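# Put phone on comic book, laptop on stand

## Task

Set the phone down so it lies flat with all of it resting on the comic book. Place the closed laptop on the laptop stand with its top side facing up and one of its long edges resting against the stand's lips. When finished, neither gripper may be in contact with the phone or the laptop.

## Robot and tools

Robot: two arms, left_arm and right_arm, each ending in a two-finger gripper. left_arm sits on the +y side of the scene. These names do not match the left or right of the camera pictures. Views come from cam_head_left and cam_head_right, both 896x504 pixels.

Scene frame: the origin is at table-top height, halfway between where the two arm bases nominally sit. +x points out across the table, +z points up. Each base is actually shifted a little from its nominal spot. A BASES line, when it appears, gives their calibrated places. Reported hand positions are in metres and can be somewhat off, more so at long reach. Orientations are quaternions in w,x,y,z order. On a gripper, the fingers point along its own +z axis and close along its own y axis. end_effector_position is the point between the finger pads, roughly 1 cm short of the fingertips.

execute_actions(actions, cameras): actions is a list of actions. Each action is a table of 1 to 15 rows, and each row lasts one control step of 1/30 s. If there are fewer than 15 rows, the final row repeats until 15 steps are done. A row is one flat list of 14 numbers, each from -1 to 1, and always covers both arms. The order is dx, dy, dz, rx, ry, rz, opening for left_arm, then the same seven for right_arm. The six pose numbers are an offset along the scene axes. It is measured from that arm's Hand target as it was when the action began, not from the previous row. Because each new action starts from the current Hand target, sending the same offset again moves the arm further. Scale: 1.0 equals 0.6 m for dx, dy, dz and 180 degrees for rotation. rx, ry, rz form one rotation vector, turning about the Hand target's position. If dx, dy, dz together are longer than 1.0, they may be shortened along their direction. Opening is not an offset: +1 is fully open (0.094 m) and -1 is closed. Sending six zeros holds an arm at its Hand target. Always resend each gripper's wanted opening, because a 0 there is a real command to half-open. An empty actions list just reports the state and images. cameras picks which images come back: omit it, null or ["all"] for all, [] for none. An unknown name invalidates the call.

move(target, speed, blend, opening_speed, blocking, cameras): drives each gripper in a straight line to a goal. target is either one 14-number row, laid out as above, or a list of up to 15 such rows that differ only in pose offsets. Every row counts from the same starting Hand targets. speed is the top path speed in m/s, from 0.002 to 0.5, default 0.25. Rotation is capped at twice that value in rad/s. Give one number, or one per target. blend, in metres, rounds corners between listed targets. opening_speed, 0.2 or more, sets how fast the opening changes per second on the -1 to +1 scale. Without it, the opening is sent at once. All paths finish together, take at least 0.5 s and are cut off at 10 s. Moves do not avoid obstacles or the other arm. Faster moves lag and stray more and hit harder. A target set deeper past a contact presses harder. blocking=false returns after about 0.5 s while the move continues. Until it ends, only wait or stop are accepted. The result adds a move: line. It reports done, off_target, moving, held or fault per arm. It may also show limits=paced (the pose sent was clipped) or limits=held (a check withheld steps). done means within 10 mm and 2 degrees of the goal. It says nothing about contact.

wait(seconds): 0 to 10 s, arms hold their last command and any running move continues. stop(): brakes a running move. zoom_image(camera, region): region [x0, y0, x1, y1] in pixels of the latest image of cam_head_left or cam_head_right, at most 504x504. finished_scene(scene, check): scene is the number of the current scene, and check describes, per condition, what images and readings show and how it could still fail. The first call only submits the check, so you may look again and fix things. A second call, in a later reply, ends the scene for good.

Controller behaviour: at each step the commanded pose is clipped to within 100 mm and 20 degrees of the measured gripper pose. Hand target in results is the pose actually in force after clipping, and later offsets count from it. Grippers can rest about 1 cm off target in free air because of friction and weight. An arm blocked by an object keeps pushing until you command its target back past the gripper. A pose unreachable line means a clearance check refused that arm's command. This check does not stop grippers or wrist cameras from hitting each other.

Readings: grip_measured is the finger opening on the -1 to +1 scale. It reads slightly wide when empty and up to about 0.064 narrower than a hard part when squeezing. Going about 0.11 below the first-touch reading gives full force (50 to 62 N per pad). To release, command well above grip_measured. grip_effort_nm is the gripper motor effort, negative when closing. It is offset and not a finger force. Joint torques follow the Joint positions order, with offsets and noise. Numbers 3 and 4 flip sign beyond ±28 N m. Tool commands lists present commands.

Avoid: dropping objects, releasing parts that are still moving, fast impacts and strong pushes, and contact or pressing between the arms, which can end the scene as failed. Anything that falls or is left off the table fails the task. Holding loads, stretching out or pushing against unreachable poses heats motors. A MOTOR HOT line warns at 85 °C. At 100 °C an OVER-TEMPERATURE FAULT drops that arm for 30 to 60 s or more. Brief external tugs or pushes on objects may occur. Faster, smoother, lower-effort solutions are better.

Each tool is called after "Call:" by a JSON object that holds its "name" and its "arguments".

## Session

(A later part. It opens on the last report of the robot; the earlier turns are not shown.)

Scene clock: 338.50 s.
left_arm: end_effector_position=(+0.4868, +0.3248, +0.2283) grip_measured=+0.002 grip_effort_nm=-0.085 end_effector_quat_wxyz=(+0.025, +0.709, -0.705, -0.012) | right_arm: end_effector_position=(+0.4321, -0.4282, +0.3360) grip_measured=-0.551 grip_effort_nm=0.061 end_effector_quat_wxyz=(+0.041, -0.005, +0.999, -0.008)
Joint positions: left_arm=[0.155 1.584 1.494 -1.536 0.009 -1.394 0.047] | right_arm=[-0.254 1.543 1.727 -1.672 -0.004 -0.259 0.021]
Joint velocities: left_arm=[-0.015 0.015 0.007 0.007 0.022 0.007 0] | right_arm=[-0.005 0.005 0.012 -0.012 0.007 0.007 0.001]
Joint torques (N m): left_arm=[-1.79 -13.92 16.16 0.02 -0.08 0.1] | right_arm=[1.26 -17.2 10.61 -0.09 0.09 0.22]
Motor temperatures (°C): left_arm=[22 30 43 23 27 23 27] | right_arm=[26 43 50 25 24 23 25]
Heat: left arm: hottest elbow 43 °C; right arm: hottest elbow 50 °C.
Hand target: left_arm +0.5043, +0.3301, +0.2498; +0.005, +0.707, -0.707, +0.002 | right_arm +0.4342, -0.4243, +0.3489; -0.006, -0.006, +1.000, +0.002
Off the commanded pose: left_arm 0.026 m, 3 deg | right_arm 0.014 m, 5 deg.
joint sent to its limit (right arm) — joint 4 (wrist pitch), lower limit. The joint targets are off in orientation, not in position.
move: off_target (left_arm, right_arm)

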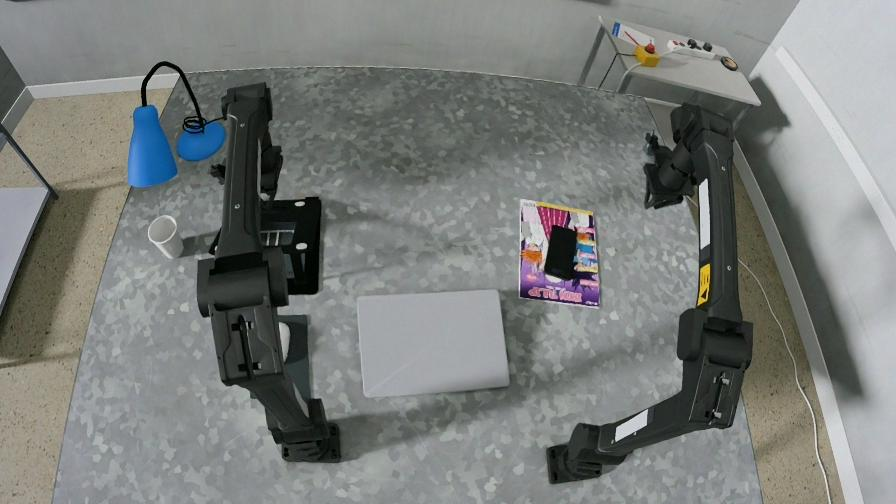

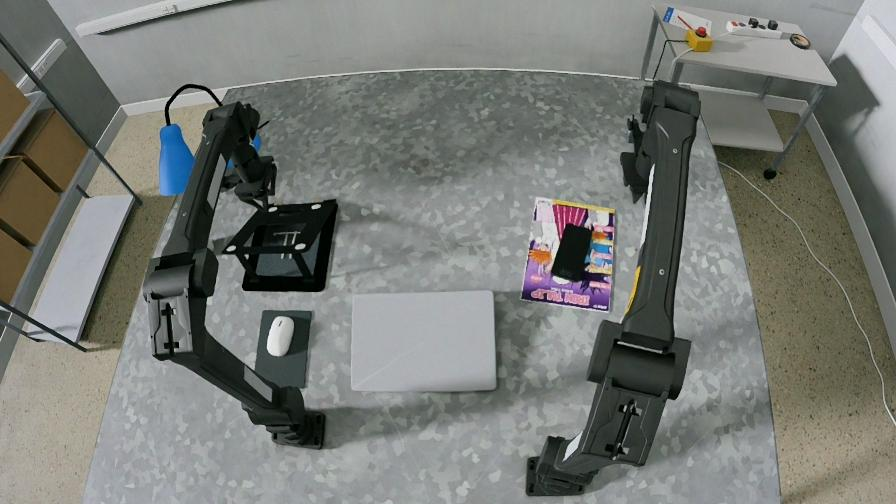

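Call:
{"name": "move", "arguments": {"target": [-0.005,-0.015,-0.17,0,0,0,0,0,0,0,0,0,0,-0.55], "speed": 0.1}}

Call:
{"name": "zoom_image", "arguments": {"camera": "cam_head_right", "region": [210, 150, 350, 290]}}

Call:
{"name": "zoom_image", "arguments": {"camera": "cam_head_left", "region": [200, 150, 340, 290]}}

Scene clock: 344.57 s.
left_arm: end_effector_position=(+0.4985, +0.3268, +0.1542) grip_measured=+0.002 grip_effort_nm=-0.085 end_effector_quat_wxyz=(+0.003, +0.709, -0.705, +0.003) | right_arm: end_effector_position=(+0.4321, -0.4282, +0.3360) grip_measured=-0.551 grip_effort_nm=0.056 end_effector_quat_wxyz=(+0.041, -0.005, +0.999, -0.008)
Joint positions: left_arm=[0.154 1.617 1.336 -1.293 0.009 -1.394 0.047] | right_arm=[-0.254 1.543 1.727 -1.672 -0.004 -0.259 0.021]
Joint velocities: left_arm=[-0.005 -0.015 0.007 0.007 0.007 -0.007 0] | right_arm=[-0.005 -0.005 0.002 0.002 -0.022 0.037 0]
Joint torques (N m): left_arm=[-2.43 -14.92 8.87 0.73 -0.09 -0.08] | right_arm=[1.26 -17.14 10.62 -0.05 0.1 0.22]
Motor temperatures (°C): left_arm=[22 30 43 23 27 23 27] | right_arm=[26 43 50 25 24 23 25]
Heat: left arm: hottest elbow 43 °C; right arm: hottest elbow 50 °C.
Hand target: left_arm +0.5002, +0.3200, +0.1479; +0.005, +0.707, -0.707, +0.002 | right_arm +0.4342, -0.4243, +0.3489; -0.006, -0.006, +1.000, +0.002
Off the commanded pose: left_arm 0.009 m, 0 deg | right_arm 0.014 m, 5 deg.
joint sent to its limit (right arm) — joint 4 (wrist pitch), lower limit. The joint targets are off in orientation, not in position.
move: off_target (right_arm)

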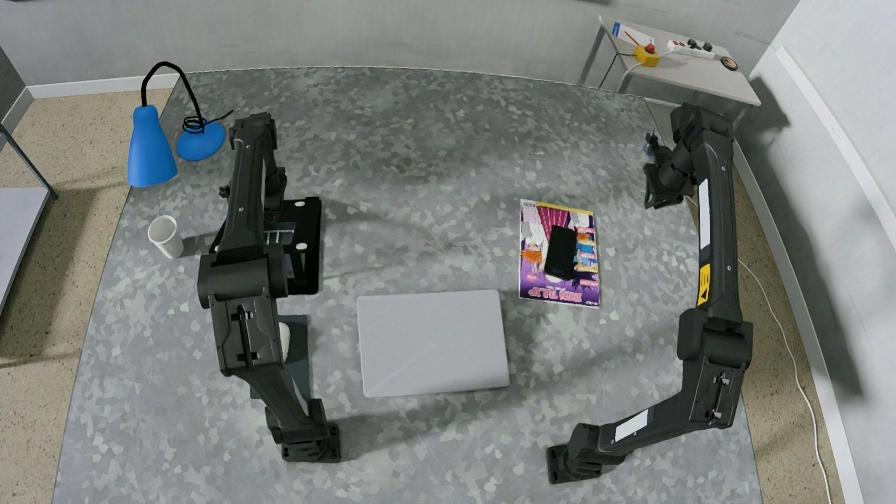

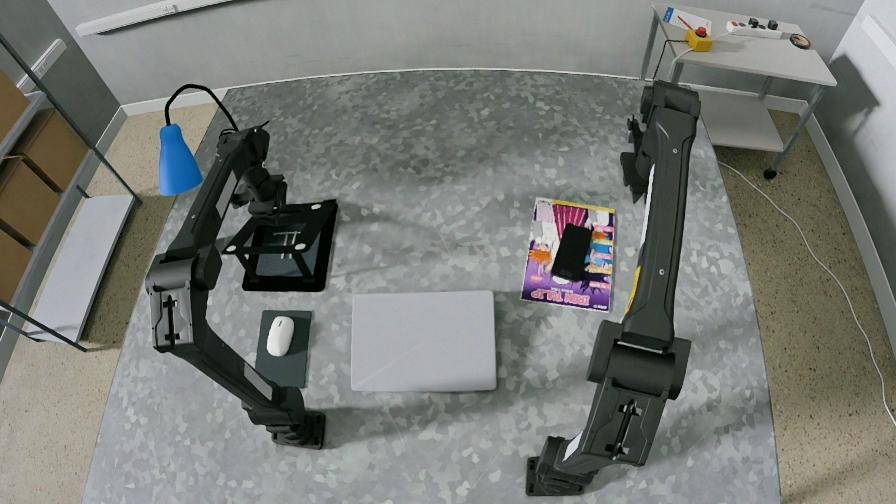

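Scaled by 3.600.

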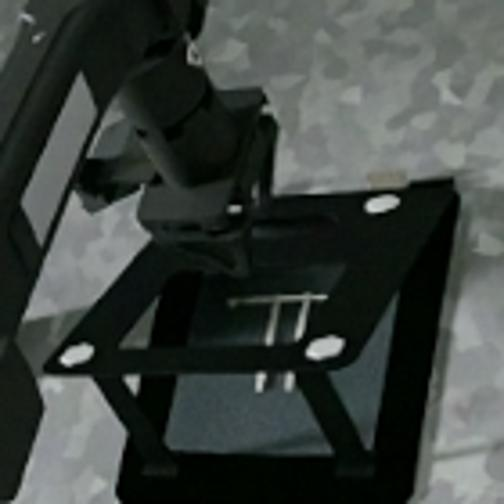

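Scaled by 3.600.

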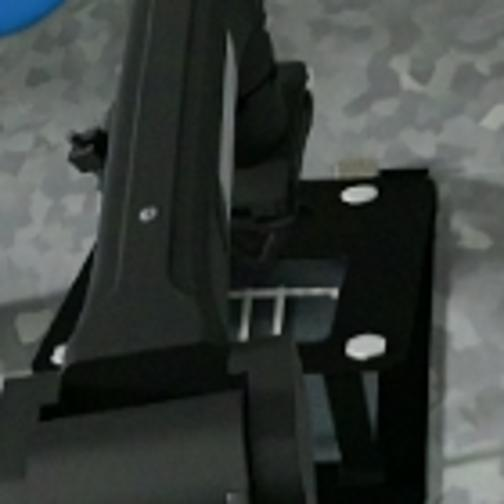

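Call:
{"name": "move", "arguments": {"target": [-0.028,-0.003,-0.10,0,0,0,-0.2,0,0,0,0,0,0,-0.55], "speed": 0.08}}

Call:
{"name": "zoom_image", "arguments": {"camera": "cam_head_right", "region": [210, 150, 350, 290]}}

Call:
{"name": "zoom_image", "arguments": {"camera": "cam_head_left", "region": [200, 150, 340, 290]}}

Scene clock: 350.20 s.
left_arm: end_effector_position=(+0.4824, +0.3238, +0.0950) grip_measured=-0.198 grip_effort_nm=-0.081 end_effector_quat_wxyz=(+0.003, +0.709, -0.705, +0.004) | right_arm: end_effector_position=(+0.4321, -0.4282, +0.3360) grip_measured=-0.551 grip_effort_nm=0.056 end_effector_quat_wxyz=(+0.041, -0.005, +0.999, -0.008)
Joint positions: left_arm=[0.154 1.63 1.187 -1.128 0.009 -1.394 0.038] | right_arm=[-0.254 1.543 1.727 -1.672 -0.004 -0.259 0.021]
Joint velocities: left_arm=[-0.015 -0.015 0.007 0.017 -0.022 0.066 -0.001] | right_arm=[-0.015 0.005 -0.012 -0.017 -0.081 -0.022 0]
Joint torques (N m): left_arm=[-2.78 -14.27 8.44 0.59 -0.08 -0.1] | right_arm=[1.14 -17.2 10.66 -0.05 0.09 0.22]
Motor temperatures (°C): left_arm=[22 30 43 23 27 23 27] | right_arm=[26 43 50 25 24 23 25]
Heat: left arm: hottest elbow 43 °C; right arm: hottest elbow 50 °C.
Hand target: left_arm +0.4829, +0.3178, +0.0883; +0.005, +0.707, -0.707, +0.002 | right_arm +0.4342, -0.4243, +0.3489; -0.006, -0.006, +1.000, +0.002
Off the commanded pose: left_arm 0.009 m, 1 deg | right_arm 0.014 m, 5 deg.
joint sent to its limit (right arm) — joint 4 (wrist pitch), lower limit. The joint targets are off in orientation, not in position.
move: off_target (right_arm)

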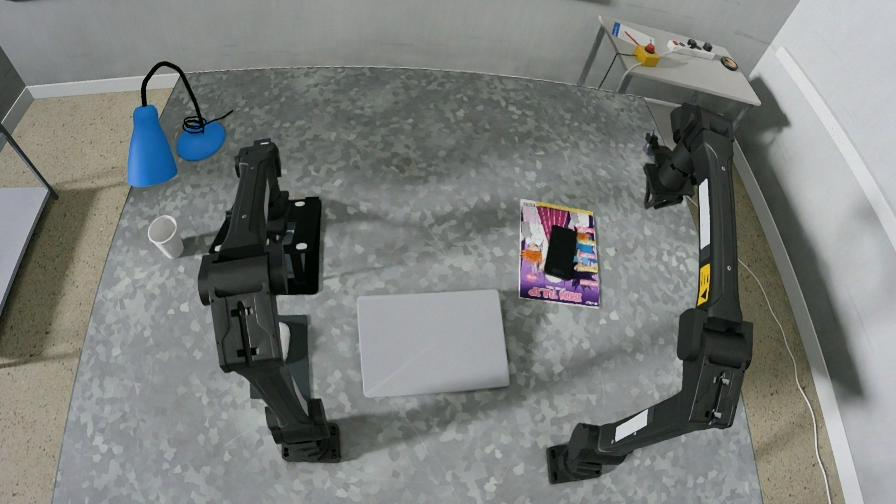

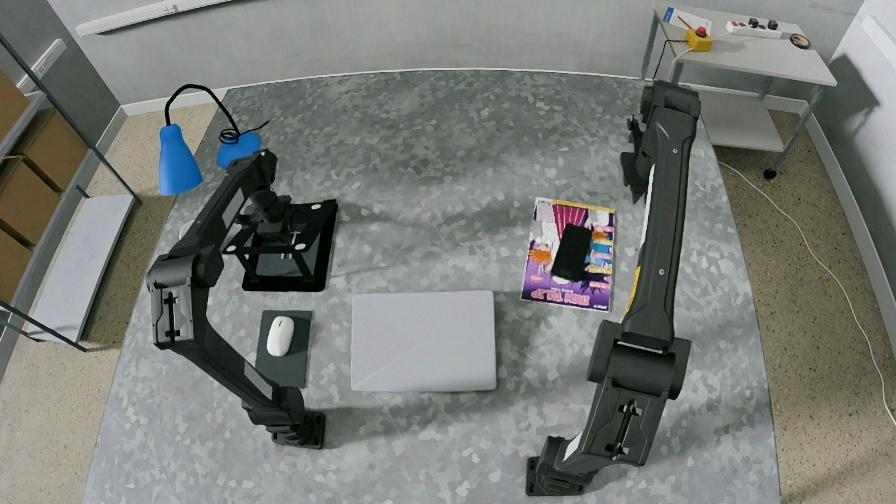

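Scaled by 3.600.

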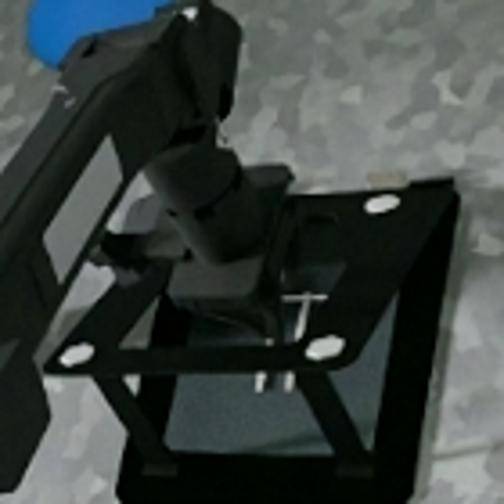

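Scaled by 3.600.

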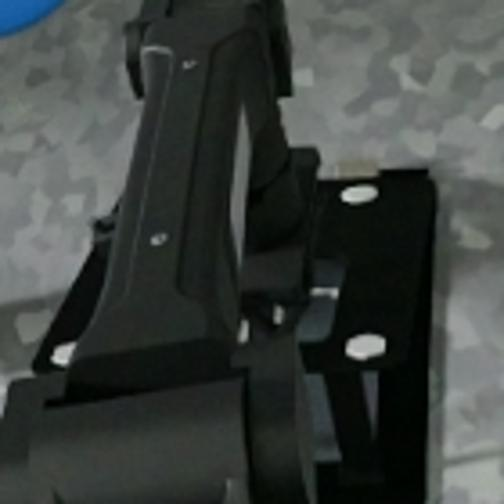

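Call:
{"name": "move", "arguments": {"target": [0.01,-0.2,-0.01,0,0,0,-0.2,0,0,0,0,0,0,-0.55], "speed": 0.06}}

Call:
{"name": "zoom_image", "arguments": {"camera": "cam_head_right", "region": [210, 150, 390, 330]}}

Scene clock: 356.37 s.
left_arm: end_effector_position=(+0.4895, +0.2134, +0.0921) grip_measured=-0.198 grip_effort_nm=-0.076 end_effector_quat_wxyz=(-0.002, +0.711, -0.704, +0.004) | right_arm: end_effector_position=(+0.4321, -0.4282, +0.3360) grip_measured=-0.551 grip_effort_nm=0.056 end_effector_quat_wxyz=(+0.041, -0.005, +0.999, -0.008)
Joint positions: left_arm=[-0.09 1.63 1.179 -1.111 0.002 -1.643 0.038] | right_arm=[-0.254 1.543 1.727 -1.672 -0.004 -0.259 0.021]
Joint velocities: left_arm=[-0.005 0.015 -0.002 0.012 -0.051 -0.022 -0.001] | right_arm=[-0.015 -0.005 -0.007 0.002 0.007 0.037 -0.001]
Joint torques (N m): left_arm=[-3.84 -13.68 8.32 0.66 0.26 -0.22] | right_arm=[1.26 -17.08 10.63 -0.06 0.09 0.22]
Motor temperatures (°C): left_arm=[22 30 43 23 27 23 27] | right_arm=[26 43 50 25 24 23 25]
Heat: left arm: hottest elbow 43 °C; right arm: hottest elbow 50 °C.
Hand target: left_arm +0.4876, +0.1976, +0.0834; +0.005, +0.707, -0.707, +0.003 | right_arm +0.4342, -0.4243, +0.3489; -0.006, -0.006, +1.000, +0.002
Off the commanded pose: left_arm 0.018 m, 1 deg | right_arm 0.014 m, 5 deg.
joint sent to its limit (right arm) — joint 4 (wrist pitch), lower limit. The joint targets are off in orientation, not in position.
move: off_target (left_arm, right_arm)

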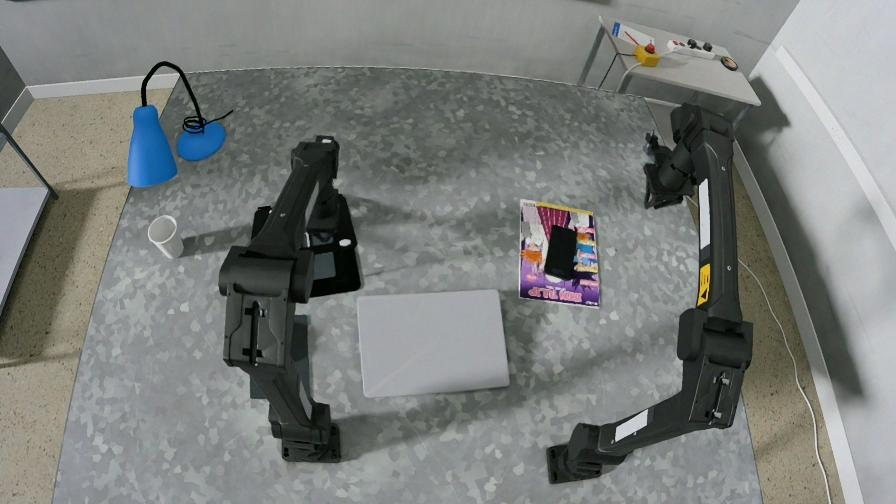

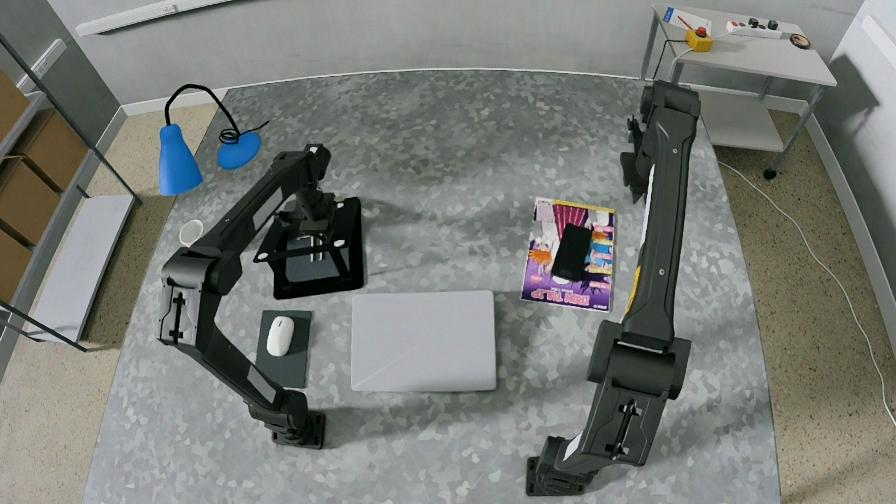

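Scaled by 2.800.

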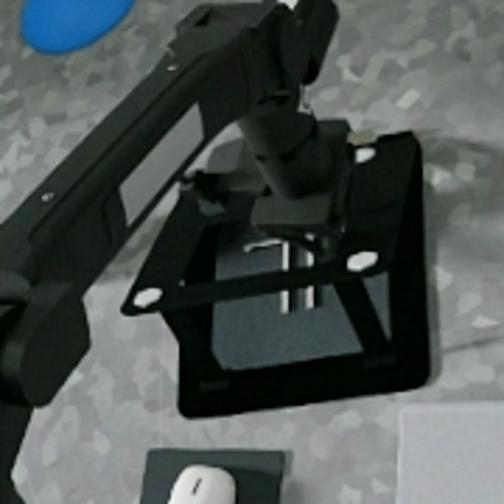

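Call:
{"name": "move", "arguments": {"target": [[0.0,0.05,0,0,0,0,0.0,0,0,0,0,0,0,-0.55],[0.035,0.05,-0.012,0,0,0,0.0,0,0,0,0,0,0,-0.55]], "speed": 0.06}}

Call:
{"name": "zoom_image", "arguments": {"camera": "cam_head_right", "region": [230, 150, 410, 330]}}

Call:
{"name": "zoom_image", "arguments": {"camera": "cam_head_left", "region": [230, 150, 410, 330]}}

Scene clock: 362.23 s.
left_arm: end_effector_position=(+0.4885, +0.2243, +0.0665) grip_measured=-0.002 grip_effort_nm=0.125 end_effector_quat_wxyz=(+0.018, +0.708, -0.706, -0.014) | right_arm: end_effector_position=(+0.4321, -0.4282, +0.3360) grip_measured=-0.551 grip_effort_nm=0.056 end_effector_quat_wxyz=(+0.041, -0.005, +0.999, -0.008)
Joint positions: left_arm=[-0.065 1.689 1.179 -1.105 0.007 -1.609 0.047] | right_arm=[-0.254 1.543 1.727 -1.672 -0.004 -0.259 0.021]
Joint velocities: left_arm=[-0.005 -0.015 -0.002 -0.002 -0.066 -0.066 0.001] | right_arm=[-0.015 -0.024 -0.012 0.002 -0.022 -0.007 0]
Joint torques (N m): left_arm=[-1.08 -14.68 12.66 0.43 0.05 0.09] | right_arm=[1.2 -17.14 10.62 -0.05 0.1 0.23]
Motor temperatures (°C): left_arm=[22 30 42 23 27 23 27] | right_arm=[26 43 50 25 24 23 25]
Heat: left arm: hottest elbow 42 °C; right arm: hottest elbow 50 °C.
Hand target: left_arm +0.5088, +0.2274, +0.0758; +0.005, +0.707, -0.707, +0.003 | right_arm +0.4342, -0.4243, +0.3489; -0.006, -0.006, +1.000, +0.002
Off the commanded pose: left_arm 0.023 m, 2 deg | right_arm 0.014 m, 5 deg.
joint sent to its limit (right arm) — joint 4 (wrist pitch), lower limit. The joint targets are off in orientation, not in position.
move: off_target (left_arm, right_arm)

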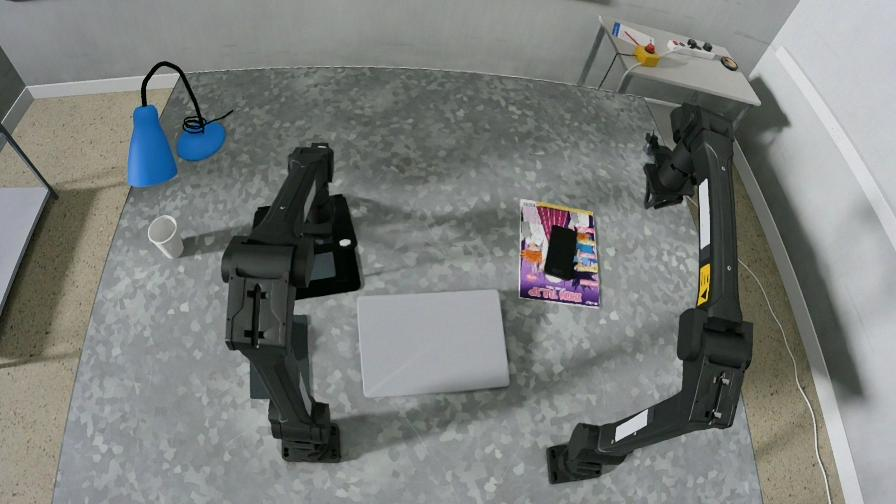

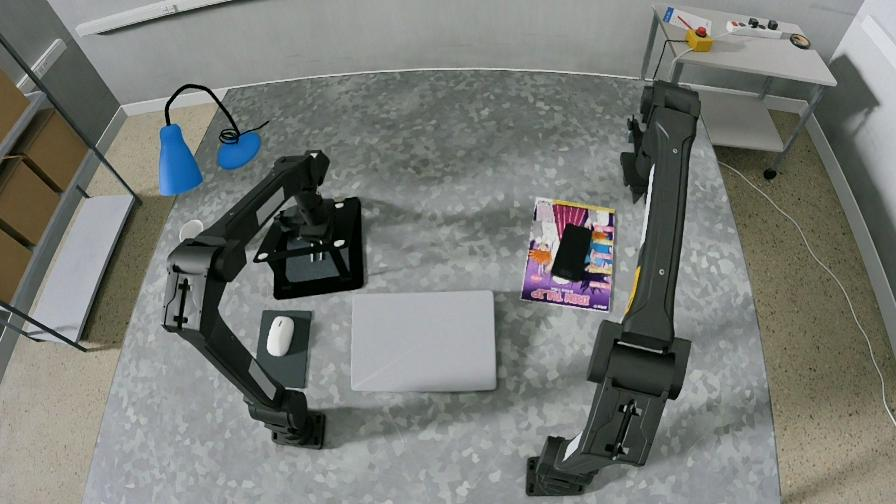

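Scaled by 2.800.

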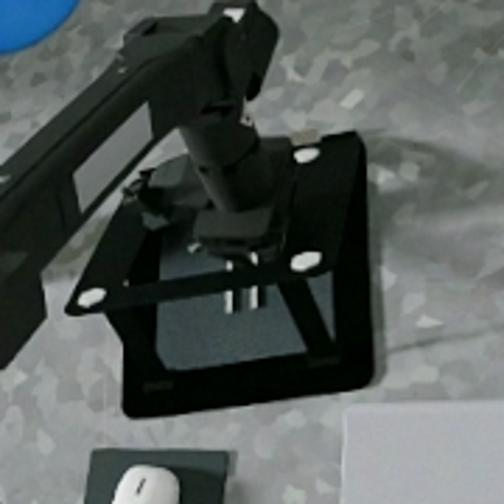

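Scaled by 2.800.

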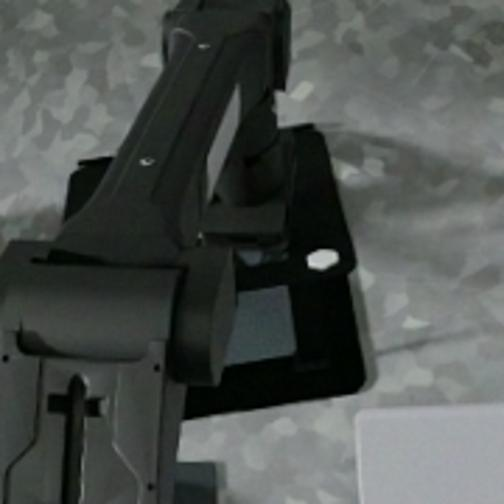

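Call:
{"name": "move", "arguments": {"target": [[0.0,0.0,0.02,0,0,0,0.0,0,0,0,0,0,0,-0.55],[0.0,-0.09,0.02,0,0,0,0.0,0,0,0,0,0,0,-0.55]], "speed": 0.06}}

Call:
{"name": "zoom_image", "arguments": {"camera": "cam_head_right", "region": [230, 150, 410, 330]}}

Call:
{"name": "zoom_image", "arguments": {"camera": "cam_head_left", "region": [230, 150, 410, 330]}}

Scene clock: 366.57 s.
left_arm: end_effector_position=(+0.4846, +0.1904, +0.0684) grip_measured=-0.002 grip_effort_nm=0.125 end_effector_quat_wxyz=(+0.019, +0.713, -0.701, -0.019) | right_arm: end_effector_position=(+0.4321, -0.4282, +0.3360) grip_measured=-0.551 grip_effort_nm=0.061 end_effector_quat_wxyz=(+0.041, -0.005, +0.999, -0.008)
Joint positions: left_arm=[-0.14 1.689 1.184 -1.12 0.007 -1.698 0.047] | right_arm=[-0.254 1.543 1.727 -1.672 -0.004 -0.259 0.021]
Joint velocities: left_arm=[-0.005 0.005 0.002 0.007 0.007 -0.037 0.001] | right_arm=[-0.015 -0.005 -0.012 0.007 0.022 -0.051 0]
Joint torques (N m): left_arm=[-3.02 -15.56 14.3 -0.02 0.14 -0.1] | right_arm=[1.2 -17.2 10.63 -0.03 0.09 0.23]
Motor temperatures (°C): left_arm=[22 30 42 23 27 23 27] | right_arm=[26 43 51 25 24 23 25]
Heat: left arm: hottest elbow 42 °C; right arm: hottest elbow 51 °C.
Hand target: left_arm +0.5084, +0.1734, +0.0881; +0.005, +0.707, -0.707, +0.004 | right_arm +0.4342, -0.4243, +0.3489; -0.006, -0.006, +1.000, +0.002
Off the commanded pose: left_arm 0.035 m, 3 deg | right_arm 0.014 m, 5 deg.
joint sent to its limit (right arm) — joint 4 (wrist pitch), lower limit. The joint targets are off in orientation, not in position.
move: off_target (left_arm, right_arm)

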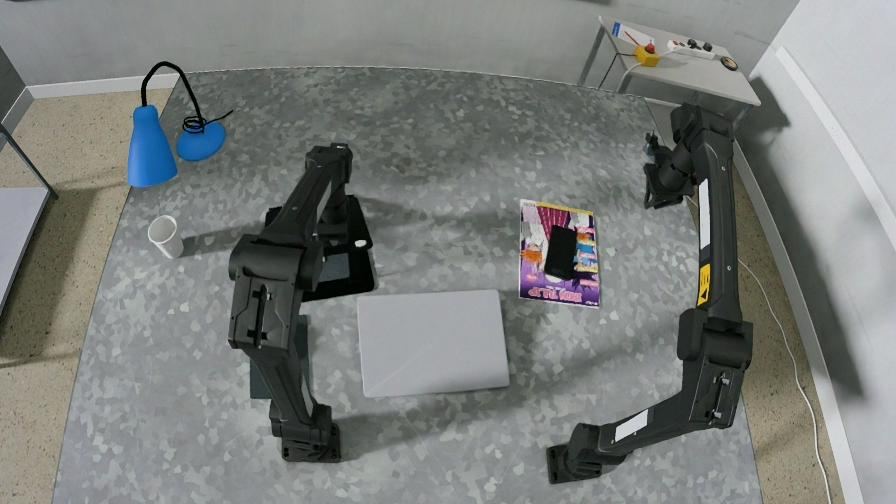

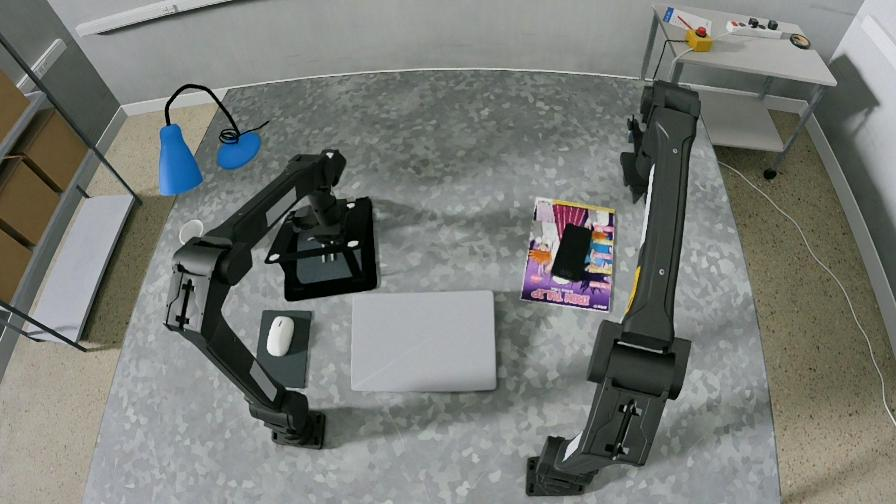

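Scaled by 2.800.

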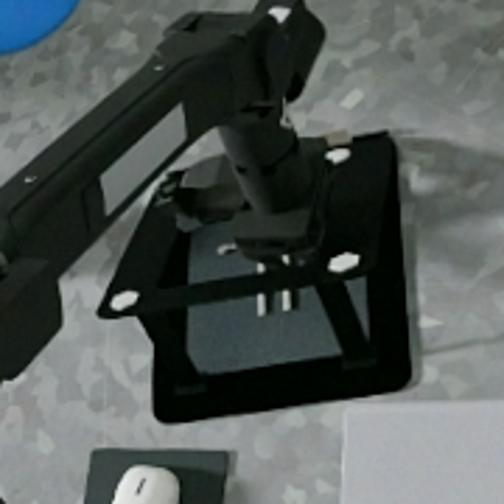

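Scaled by 2.800.

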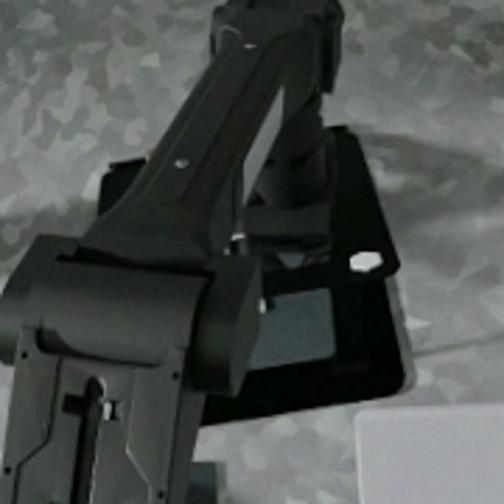

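Call:
{"name": "move", "arguments": {"target": [[0.03,-0.05,0.0,0,0,-0.02,0.0,0,0,0,0,0,0,-0.55],[0.06,-0.16,0.0,0,0,-0.045,0.0,0,0,0,0,0,0,-0.55]], "speed": 0.06}}

Call:
{"name": "zoom_image", "arguments": {"camera": "cam_head_right", "region": [250, 150, 430, 330]}}

Call:
{"name": "zoom_image", "arguments": {"camera": "cam_head_left", "region": [250, 150, 430, 330]}}

Scene clock: 380.03 s.
left_arm: end_effector_position=(+0.5223, +0.1009, +0.0778) grip_measured=-0.002 grip_effort_nm=0.125 end_effector_quat_wxyz=(-0.013, -0.666, +0.746, +0.016) | right_arm: end_effector_position=(+0.4321, -0.4282, +0.3360) grip_measured=-0.551 grip_effort_nm=0.056 end_effector_quat_wxyz=(+0.041, -0.005, +0.999, -0.008)
Joint positions: left_arm=[-0.308 1.799 1.364 -1.178 0.004 -1.738 0.047] | right_arm=[-0.254 1.543 1.727 -1.672 -0.004 -0.259 0.021]
Joint velocities: left_arm=[-0.005 0.005 -0.002 -0.007 0.051 0.051 0.001] | right_arm=[-0.005 -0.005 0.002 0.007 -0.022 0.037 0]
Joint torques (N m): left_arm=[-3.6 -15.85 15.09 0.21 0.24 0] | right_arm=[1.26 -17.14 10.63 -0.05 0.09 0.23]
Motor temperatures (°C): left_arm=[22 30 43 23 27 23 26] | right_arm=[26 43 51 25 24 23 25]
Heat: left arm: hottest elbow 43 °C; right arm: hottest elbow 51 °C.
Hand target: left_arm +0.5434, +0.0767, +0.0886; -0.005, -0.655, +0.755, -0.004 | right_arm +0.4342, -0.4243, +0.3489; -0.006, -0.006, +1.000, +0.002
Off the commanded pose: left_arm 0.034 m, 3 deg | right_arm 0.014 m, 5 deg.
joint sent to its limit (right arm) — joint 4 (wrist pitch), lower limit. The joint targets are off in orientation, not in position.
move: off_target (left_arm, right_arm)

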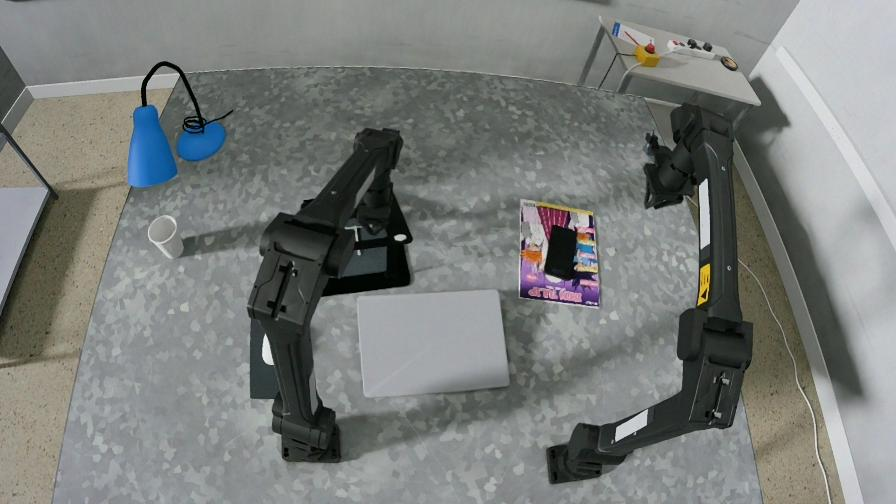

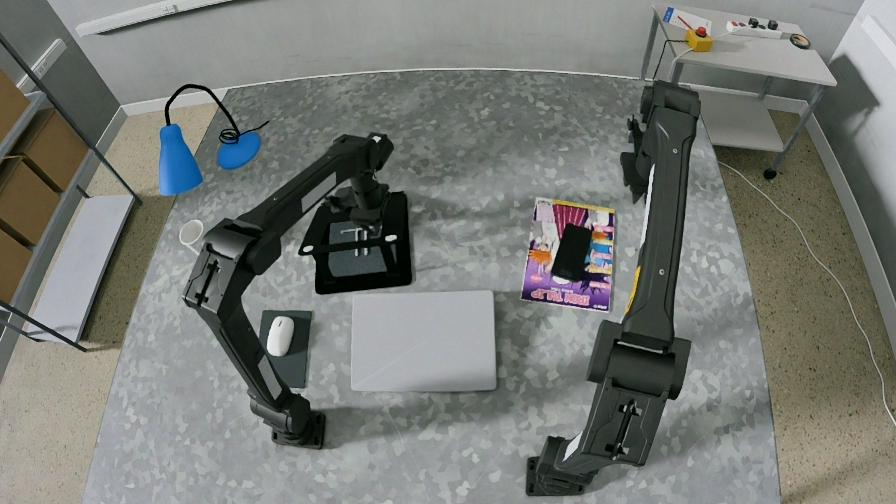

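Scaled by 2.800.

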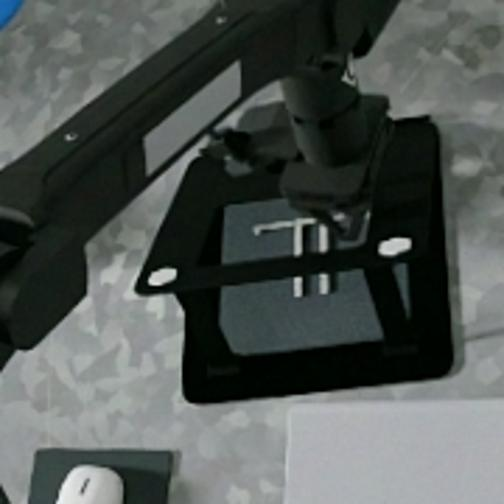

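Scaled by 2.800.

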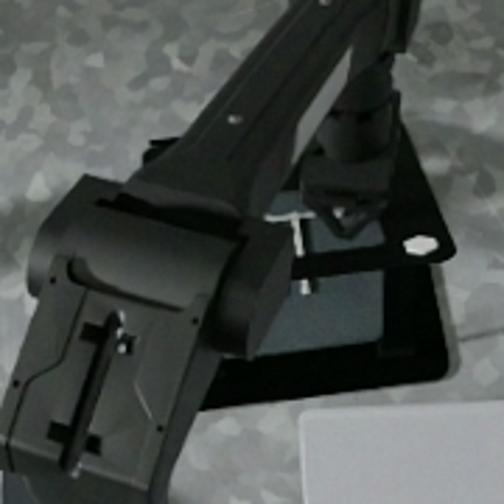

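Call:
{"name": "move", "arguments": {"target": [0.01,-0.07,0.0,0,0,-0.03,0.0,0,0,0,0,0,0,-0.55], "speed": 0.06, "cameras": []}}

Call:
{"name": "move", "arguments": {"target": [-0.02,0.06,0.0,0,0,0,0.0,0,0,0,0,0,0,-0.55], "speed": 0.06}}

Call:
{"name": "zoom_image", "arguments": {"camera": "cam_head_right", "region": [250, 150, 430, 330]}}

Scene clock: 385.90 s.
left_arm: end_effector_position=(+0.5298, +0.0618, +0.0782) grip_measured=-0.002 grip_effort_nm=0.129 end_effector_quat_wxyz=(-0.012, -0.639, +0.769, +0.018) | right_arm: end_effector_position=(+0.4321, -0.4282, +0.3360) grip_measured=-0.551 grip_effort_nm=0.051 end_effector_quat_wxyz=(+0.041, -0.005, +0.999, -0.008)
Joint positions: left_arm=[-0.375 1.844 1.432 -1.202 0.004 -1.734 0.047] | right_arm=[-0.254 1.543 1.727 -1.672 -0.004 -0.259 0.021]
Joint velocities: left_arm=[-0.015 0.005 0.007 -0.012 -0.022 0.066 0] | right_arm=[0.005 -0.015 -0.002 0.012 -0.022 -0.066 0]
Joint torques (N m): left_arm=[-3.14 -16.09 15.25 0.23 0.3 0.19] | right_arm=[1.26 -17.08 10.65 -0.05 0.09 0.22]
Motor temperatures (°C): left_arm=[22 30 43 23 27 23 26] | right_arm=[26 43 51 25 24 23 25]
Heat: left arm: hottest elbow 43 °C; right arm: hottest elbow 51 °C.
Hand target: left_arm +0.5490, +0.0347, +0.0888; -0.005, -0.619, +0.785, -0.004 | right_arm +0.4342, -0.4243, +0.3489; -0.006, -0.006, +1.000, +0.002
Off the commanded pose: left_arm 0.035 m, 4 deg | right_arm 0.014 m, 5 deg.
joint sent to its limit (right arm) — joint 4 (wrist pitch), lower limit. The joint targets are off in orientation, not in position.
move: off_target (left_arm, right_arm)
No camera images: "cameras" was empty.

Scene clock: 387.20 s.
left_arm: end_effector_position=(+0.5306, +0.0655, +0.0785) grip_measured=-0.002 grip_effort_nm=0.125 end_effector_quat_wxyz=(-0.015, -0.618, +0.786, +0.015) | right_arm: end_effector_position=(+0.4321, -0.4282, +0.3360) grip_measured=-0.551 grip_effort_nm=0.056 end_effector_quat_wxyz=(+0.041, -0.005, +0.999, -0.008)
Joint positions: left_arm=[-0.367 1.842 1.43 -1.201 0.009 -1.671 0.047] | right_arm=[-0.254 1.543 1.727 -1.672 -0.004 -0.259 0.021]
Joint velocities: left_arm=[-0.005 -0.015 -0.022 0.002 0.007 -0.007 -0.001] | right_arm=[-0.005 0.005 -0.002 -0.007 0.037 0.022 0]
Joint torques (N m): left_arm=[-0.32 -20.42 8.58 1.1 0.05 0.1] | right_arm=[1.2 -17.03 10.65 -0.05 0.09 0.22]
Motor temperatures (°C): left_arm=[22 30 43 23 27 23 26] | right_arm=[26 43 51 25 24 23 25]
Heat: left arm: hottest elbow 43 °C; right arm: hottest elbow 51 °C.
Hand target: left_arm +0.5374, +0.0707, +0.0888; -0.005, -0.619, +0.785, -0.004 | right_arm +0.4342, -0.4243, +0.3489; -0.006, -0.006, +1.000, +0.002
Off the commanded pose: left_arm 0.013 m, 2 deg | right_arm 0.014 m, 5 deg.
joint sent to its limit (right arm) — joint 4 (wrist pitch), lower limit. The joint targets are off in orientation, not in position.
move: off_target (left_arm, right_arm)

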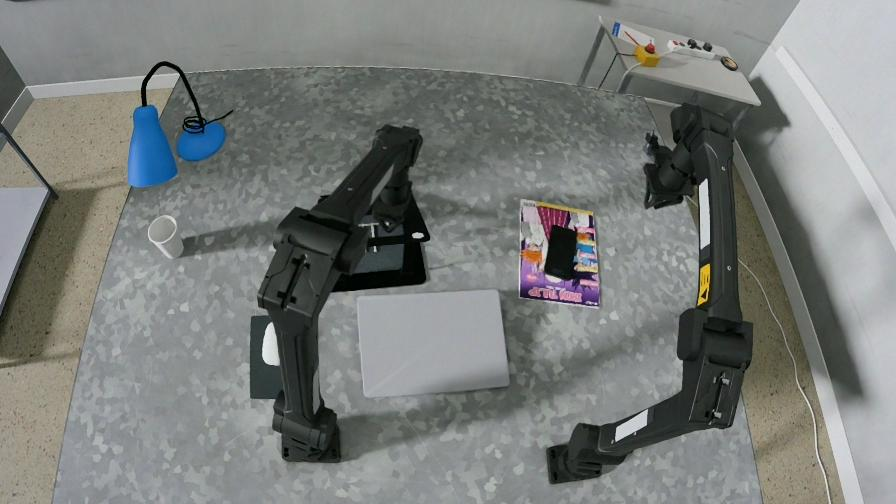

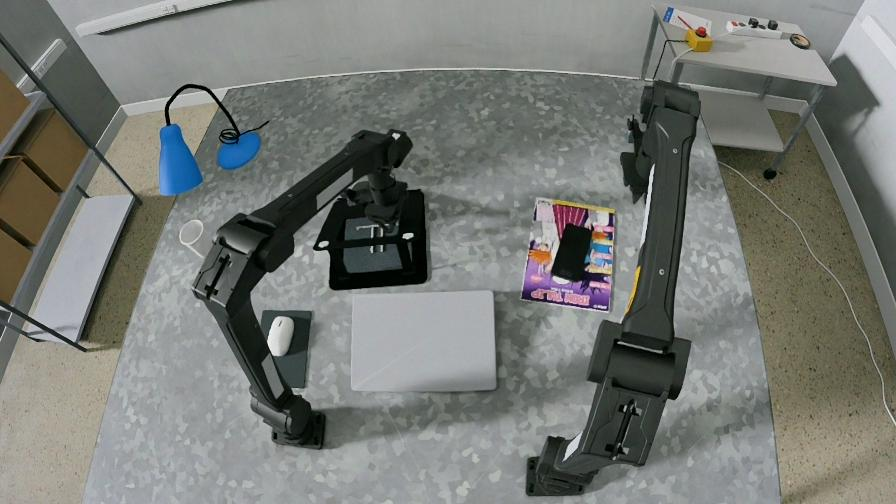

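Scaled by 2.800.

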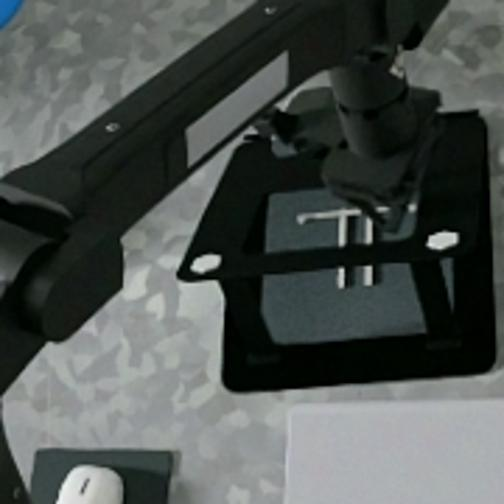

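Call:
{"name": "move", "arguments": {"target": [-0.015,0.02,0.12,0,0,0,-0.2,0,0,0,0,0,0,-0.55], "speed": 0.08}}

Call:
{"name": "zoom_image", "arguments": {"camera": "cam_head_right", "region": [290, 150, 470, 330]}}

Scene clock: 391.73 s.
left_arm: end_effector_position=(+0.5063, +0.0838, +0.1241) grip_measured=-0.198 grip_effort_nm=-0.085 end_effector_quat_wxyz=(-0.026, -0.617, +0.786, +0.032) | right_arm: end_effector_position=(+0.4321, -0.4282, +0.3360) grip_measured=-0.551 grip_effort_nm=0.056 end_effector_quat_wxyz=(+0.041, -0.005, +0.999, -0.008)
Joint positions: left_arm=[-0.348 1.754 1.43 -1.329 0.009 -1.651 0.038] | right_arm=[-0.254 1.543 1.727 -1.672 -0.004 -0.259 0.021]
Joint velocities: left_arm=[-0.015 -0.005 -0.007 -0.002 0.022 0.051 0.001] | right_arm=[-0.015 -0.005 -0.012 -0.002 -0.051 -0.022 0]
Joint torques (N m): left_arm=[0.32 -19.78 15.51 -0.31 -0.01 0.12] | right_arm=[1.26 -17.2 10.65 -0.06 0.09 0.22]
Motor temperatures (°C): left_arm=[22 30 43 23 27 23 26] | right_arm=[26 43 51 25 24 23 25]
Heat: left arm: hottest elbow 43 °C; right arm: hottest elbow 51 °C.
Hand target: left_arm +0.5296, +0.0832, +0.1608; -0.005, -0.619, +0.785, -0.004 | right_arm +0.4342, -0.4243, +0.3489; -0.006, -0.006, +1.000, +0.002
Off the commanded pose: left_arm 0.043 m, 5 deg | right_arm 0.014 m, 5 deg.
joint sent to its limit (right arm) — joint 4 (wrist pitch), lower limit. The joint targets are off in orientation, not in position.
move: off_target (left_arm, right_arm)

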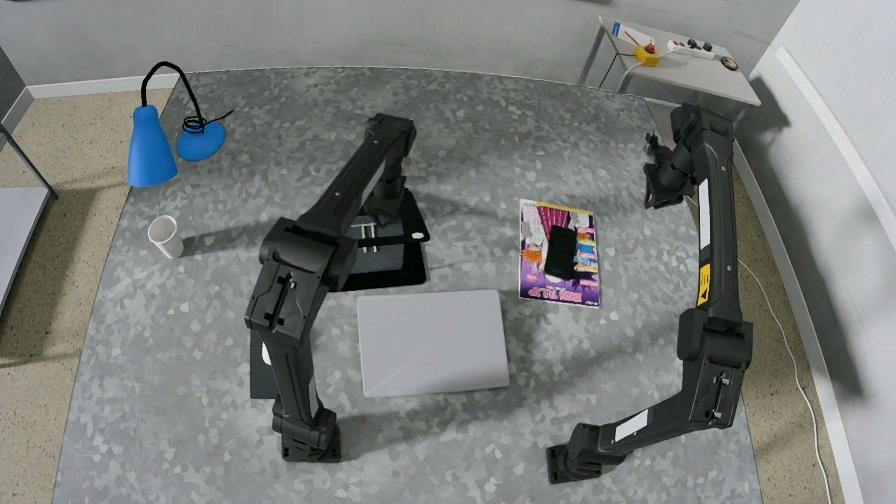

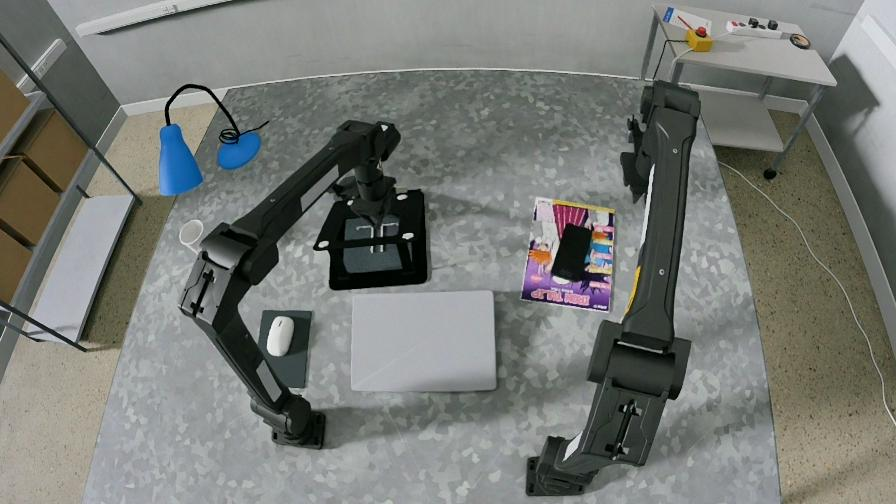

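Scaled by 2.800.

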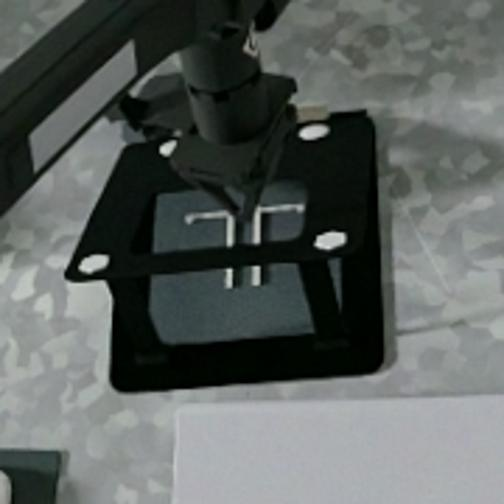

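Call:
{"name": "move", "arguments": {"target": [[0,0,0.22,0,0,0,-0.3,-0.1,0.09,-0.05,0,0,0,-0.3],[-0.25,0.28,0.2,-0.109,-0.099,-0.18,-0.3,-0.2,0.18,-0.16,0.138,0.007,0.015,-0.3],[-0.466,0.26,0.13,-0.2178,-0.1985,-0.3601,-0.3,-0.273,0.25,-0.248,0.276,0.014,0.029,-0.3]], "speed": 0.18, "blend": 0.04}}

Scene clock: 419.30 s.
left_arm: end_effector_position=(+0.2573, +0.2419, +0.2383) grip_measured=-0.298 grip_effort_nm=-0.081 end_effector_quat_wxyz=(+0.081, -0.085, +0.924, -0.363) | right_arm: end_effector_position=(+0.2726, -0.2716, +0.2094) grip_measured=-0.301 grip_effort_nm=0.071 end_effector_quat_wxyz=(-0.008, -0.058, +0.907, +0.416)
Joint positions: left_arm=[0.511 0.946 0.834 -1.672 0.738 0.438 0.033] | right_arm=[-0.284 1.314 0.984 -1.63 -0.786 -0.57 0.033]
Joint velocities: left_arm=[0.005 -0.024 0.007 -0.007 0.066 -0.095 0] | right_arm=[-0.005 -0.005 0.002 0.002 -0.051 -0.051 -0.001]
Joint torques (N m): left_arm=[0.21 -5.54 8.94 -0.42 0.31 0.1] | right_arm=[-0.38 -9.41 6.65 -0.51 -0.5 0.04]
Motor temperatures (°C): left_arm=[22 30 45 23 27 23 26] | right_arm=[26 43 50 25 24 23 25]
Heat: left arm: hottest elbow 45 °C; right arm: hottest elbow 50 °C.
Hand target: left_arm +0.2513, +0.2435, +0.2387; +0.016, -0.054, +0.905, -0.422 | right_arm +0.2701, -0.2745, +0.2014; -0.017, -0.049, +0.905, +0.422
Off the commanded pose: left_arm 0.008 m, 10 deg | right_arm 0.010 m, 2 deg.
joint sent to its limit (left arm) — joint 4 (wrist pitch), lower limit. The joint targets are off in position and orientation.
move: off_target (left_arm)

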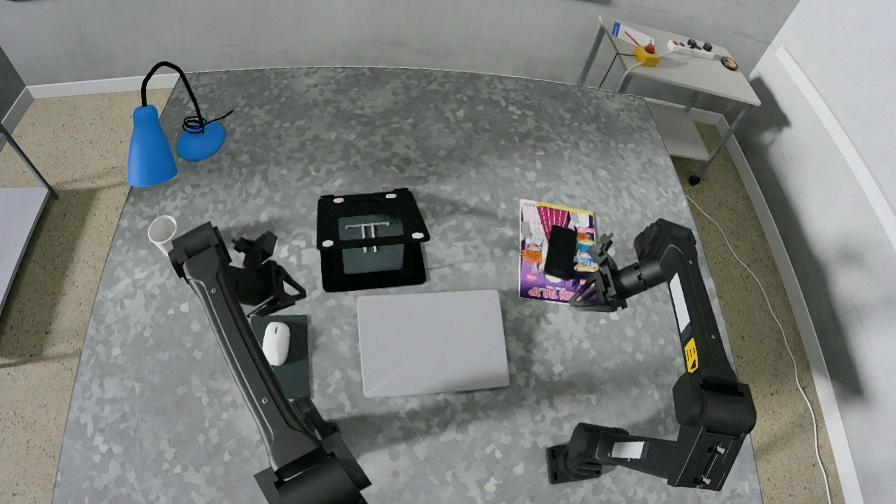

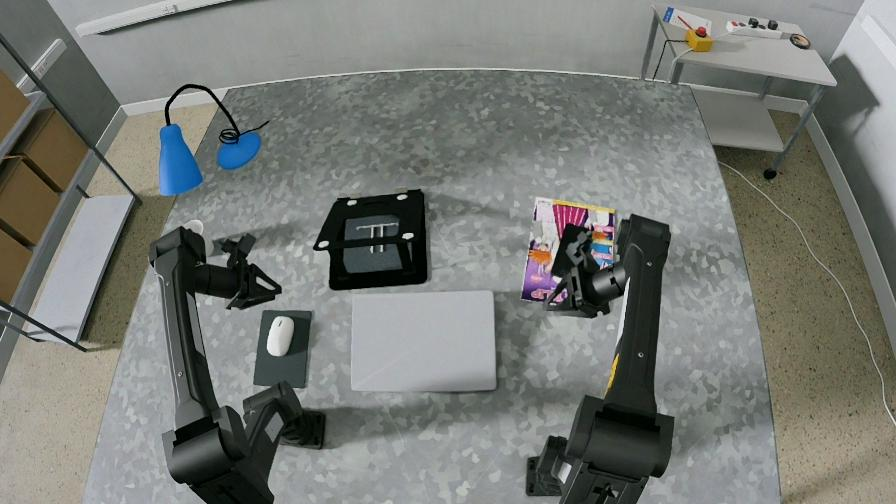

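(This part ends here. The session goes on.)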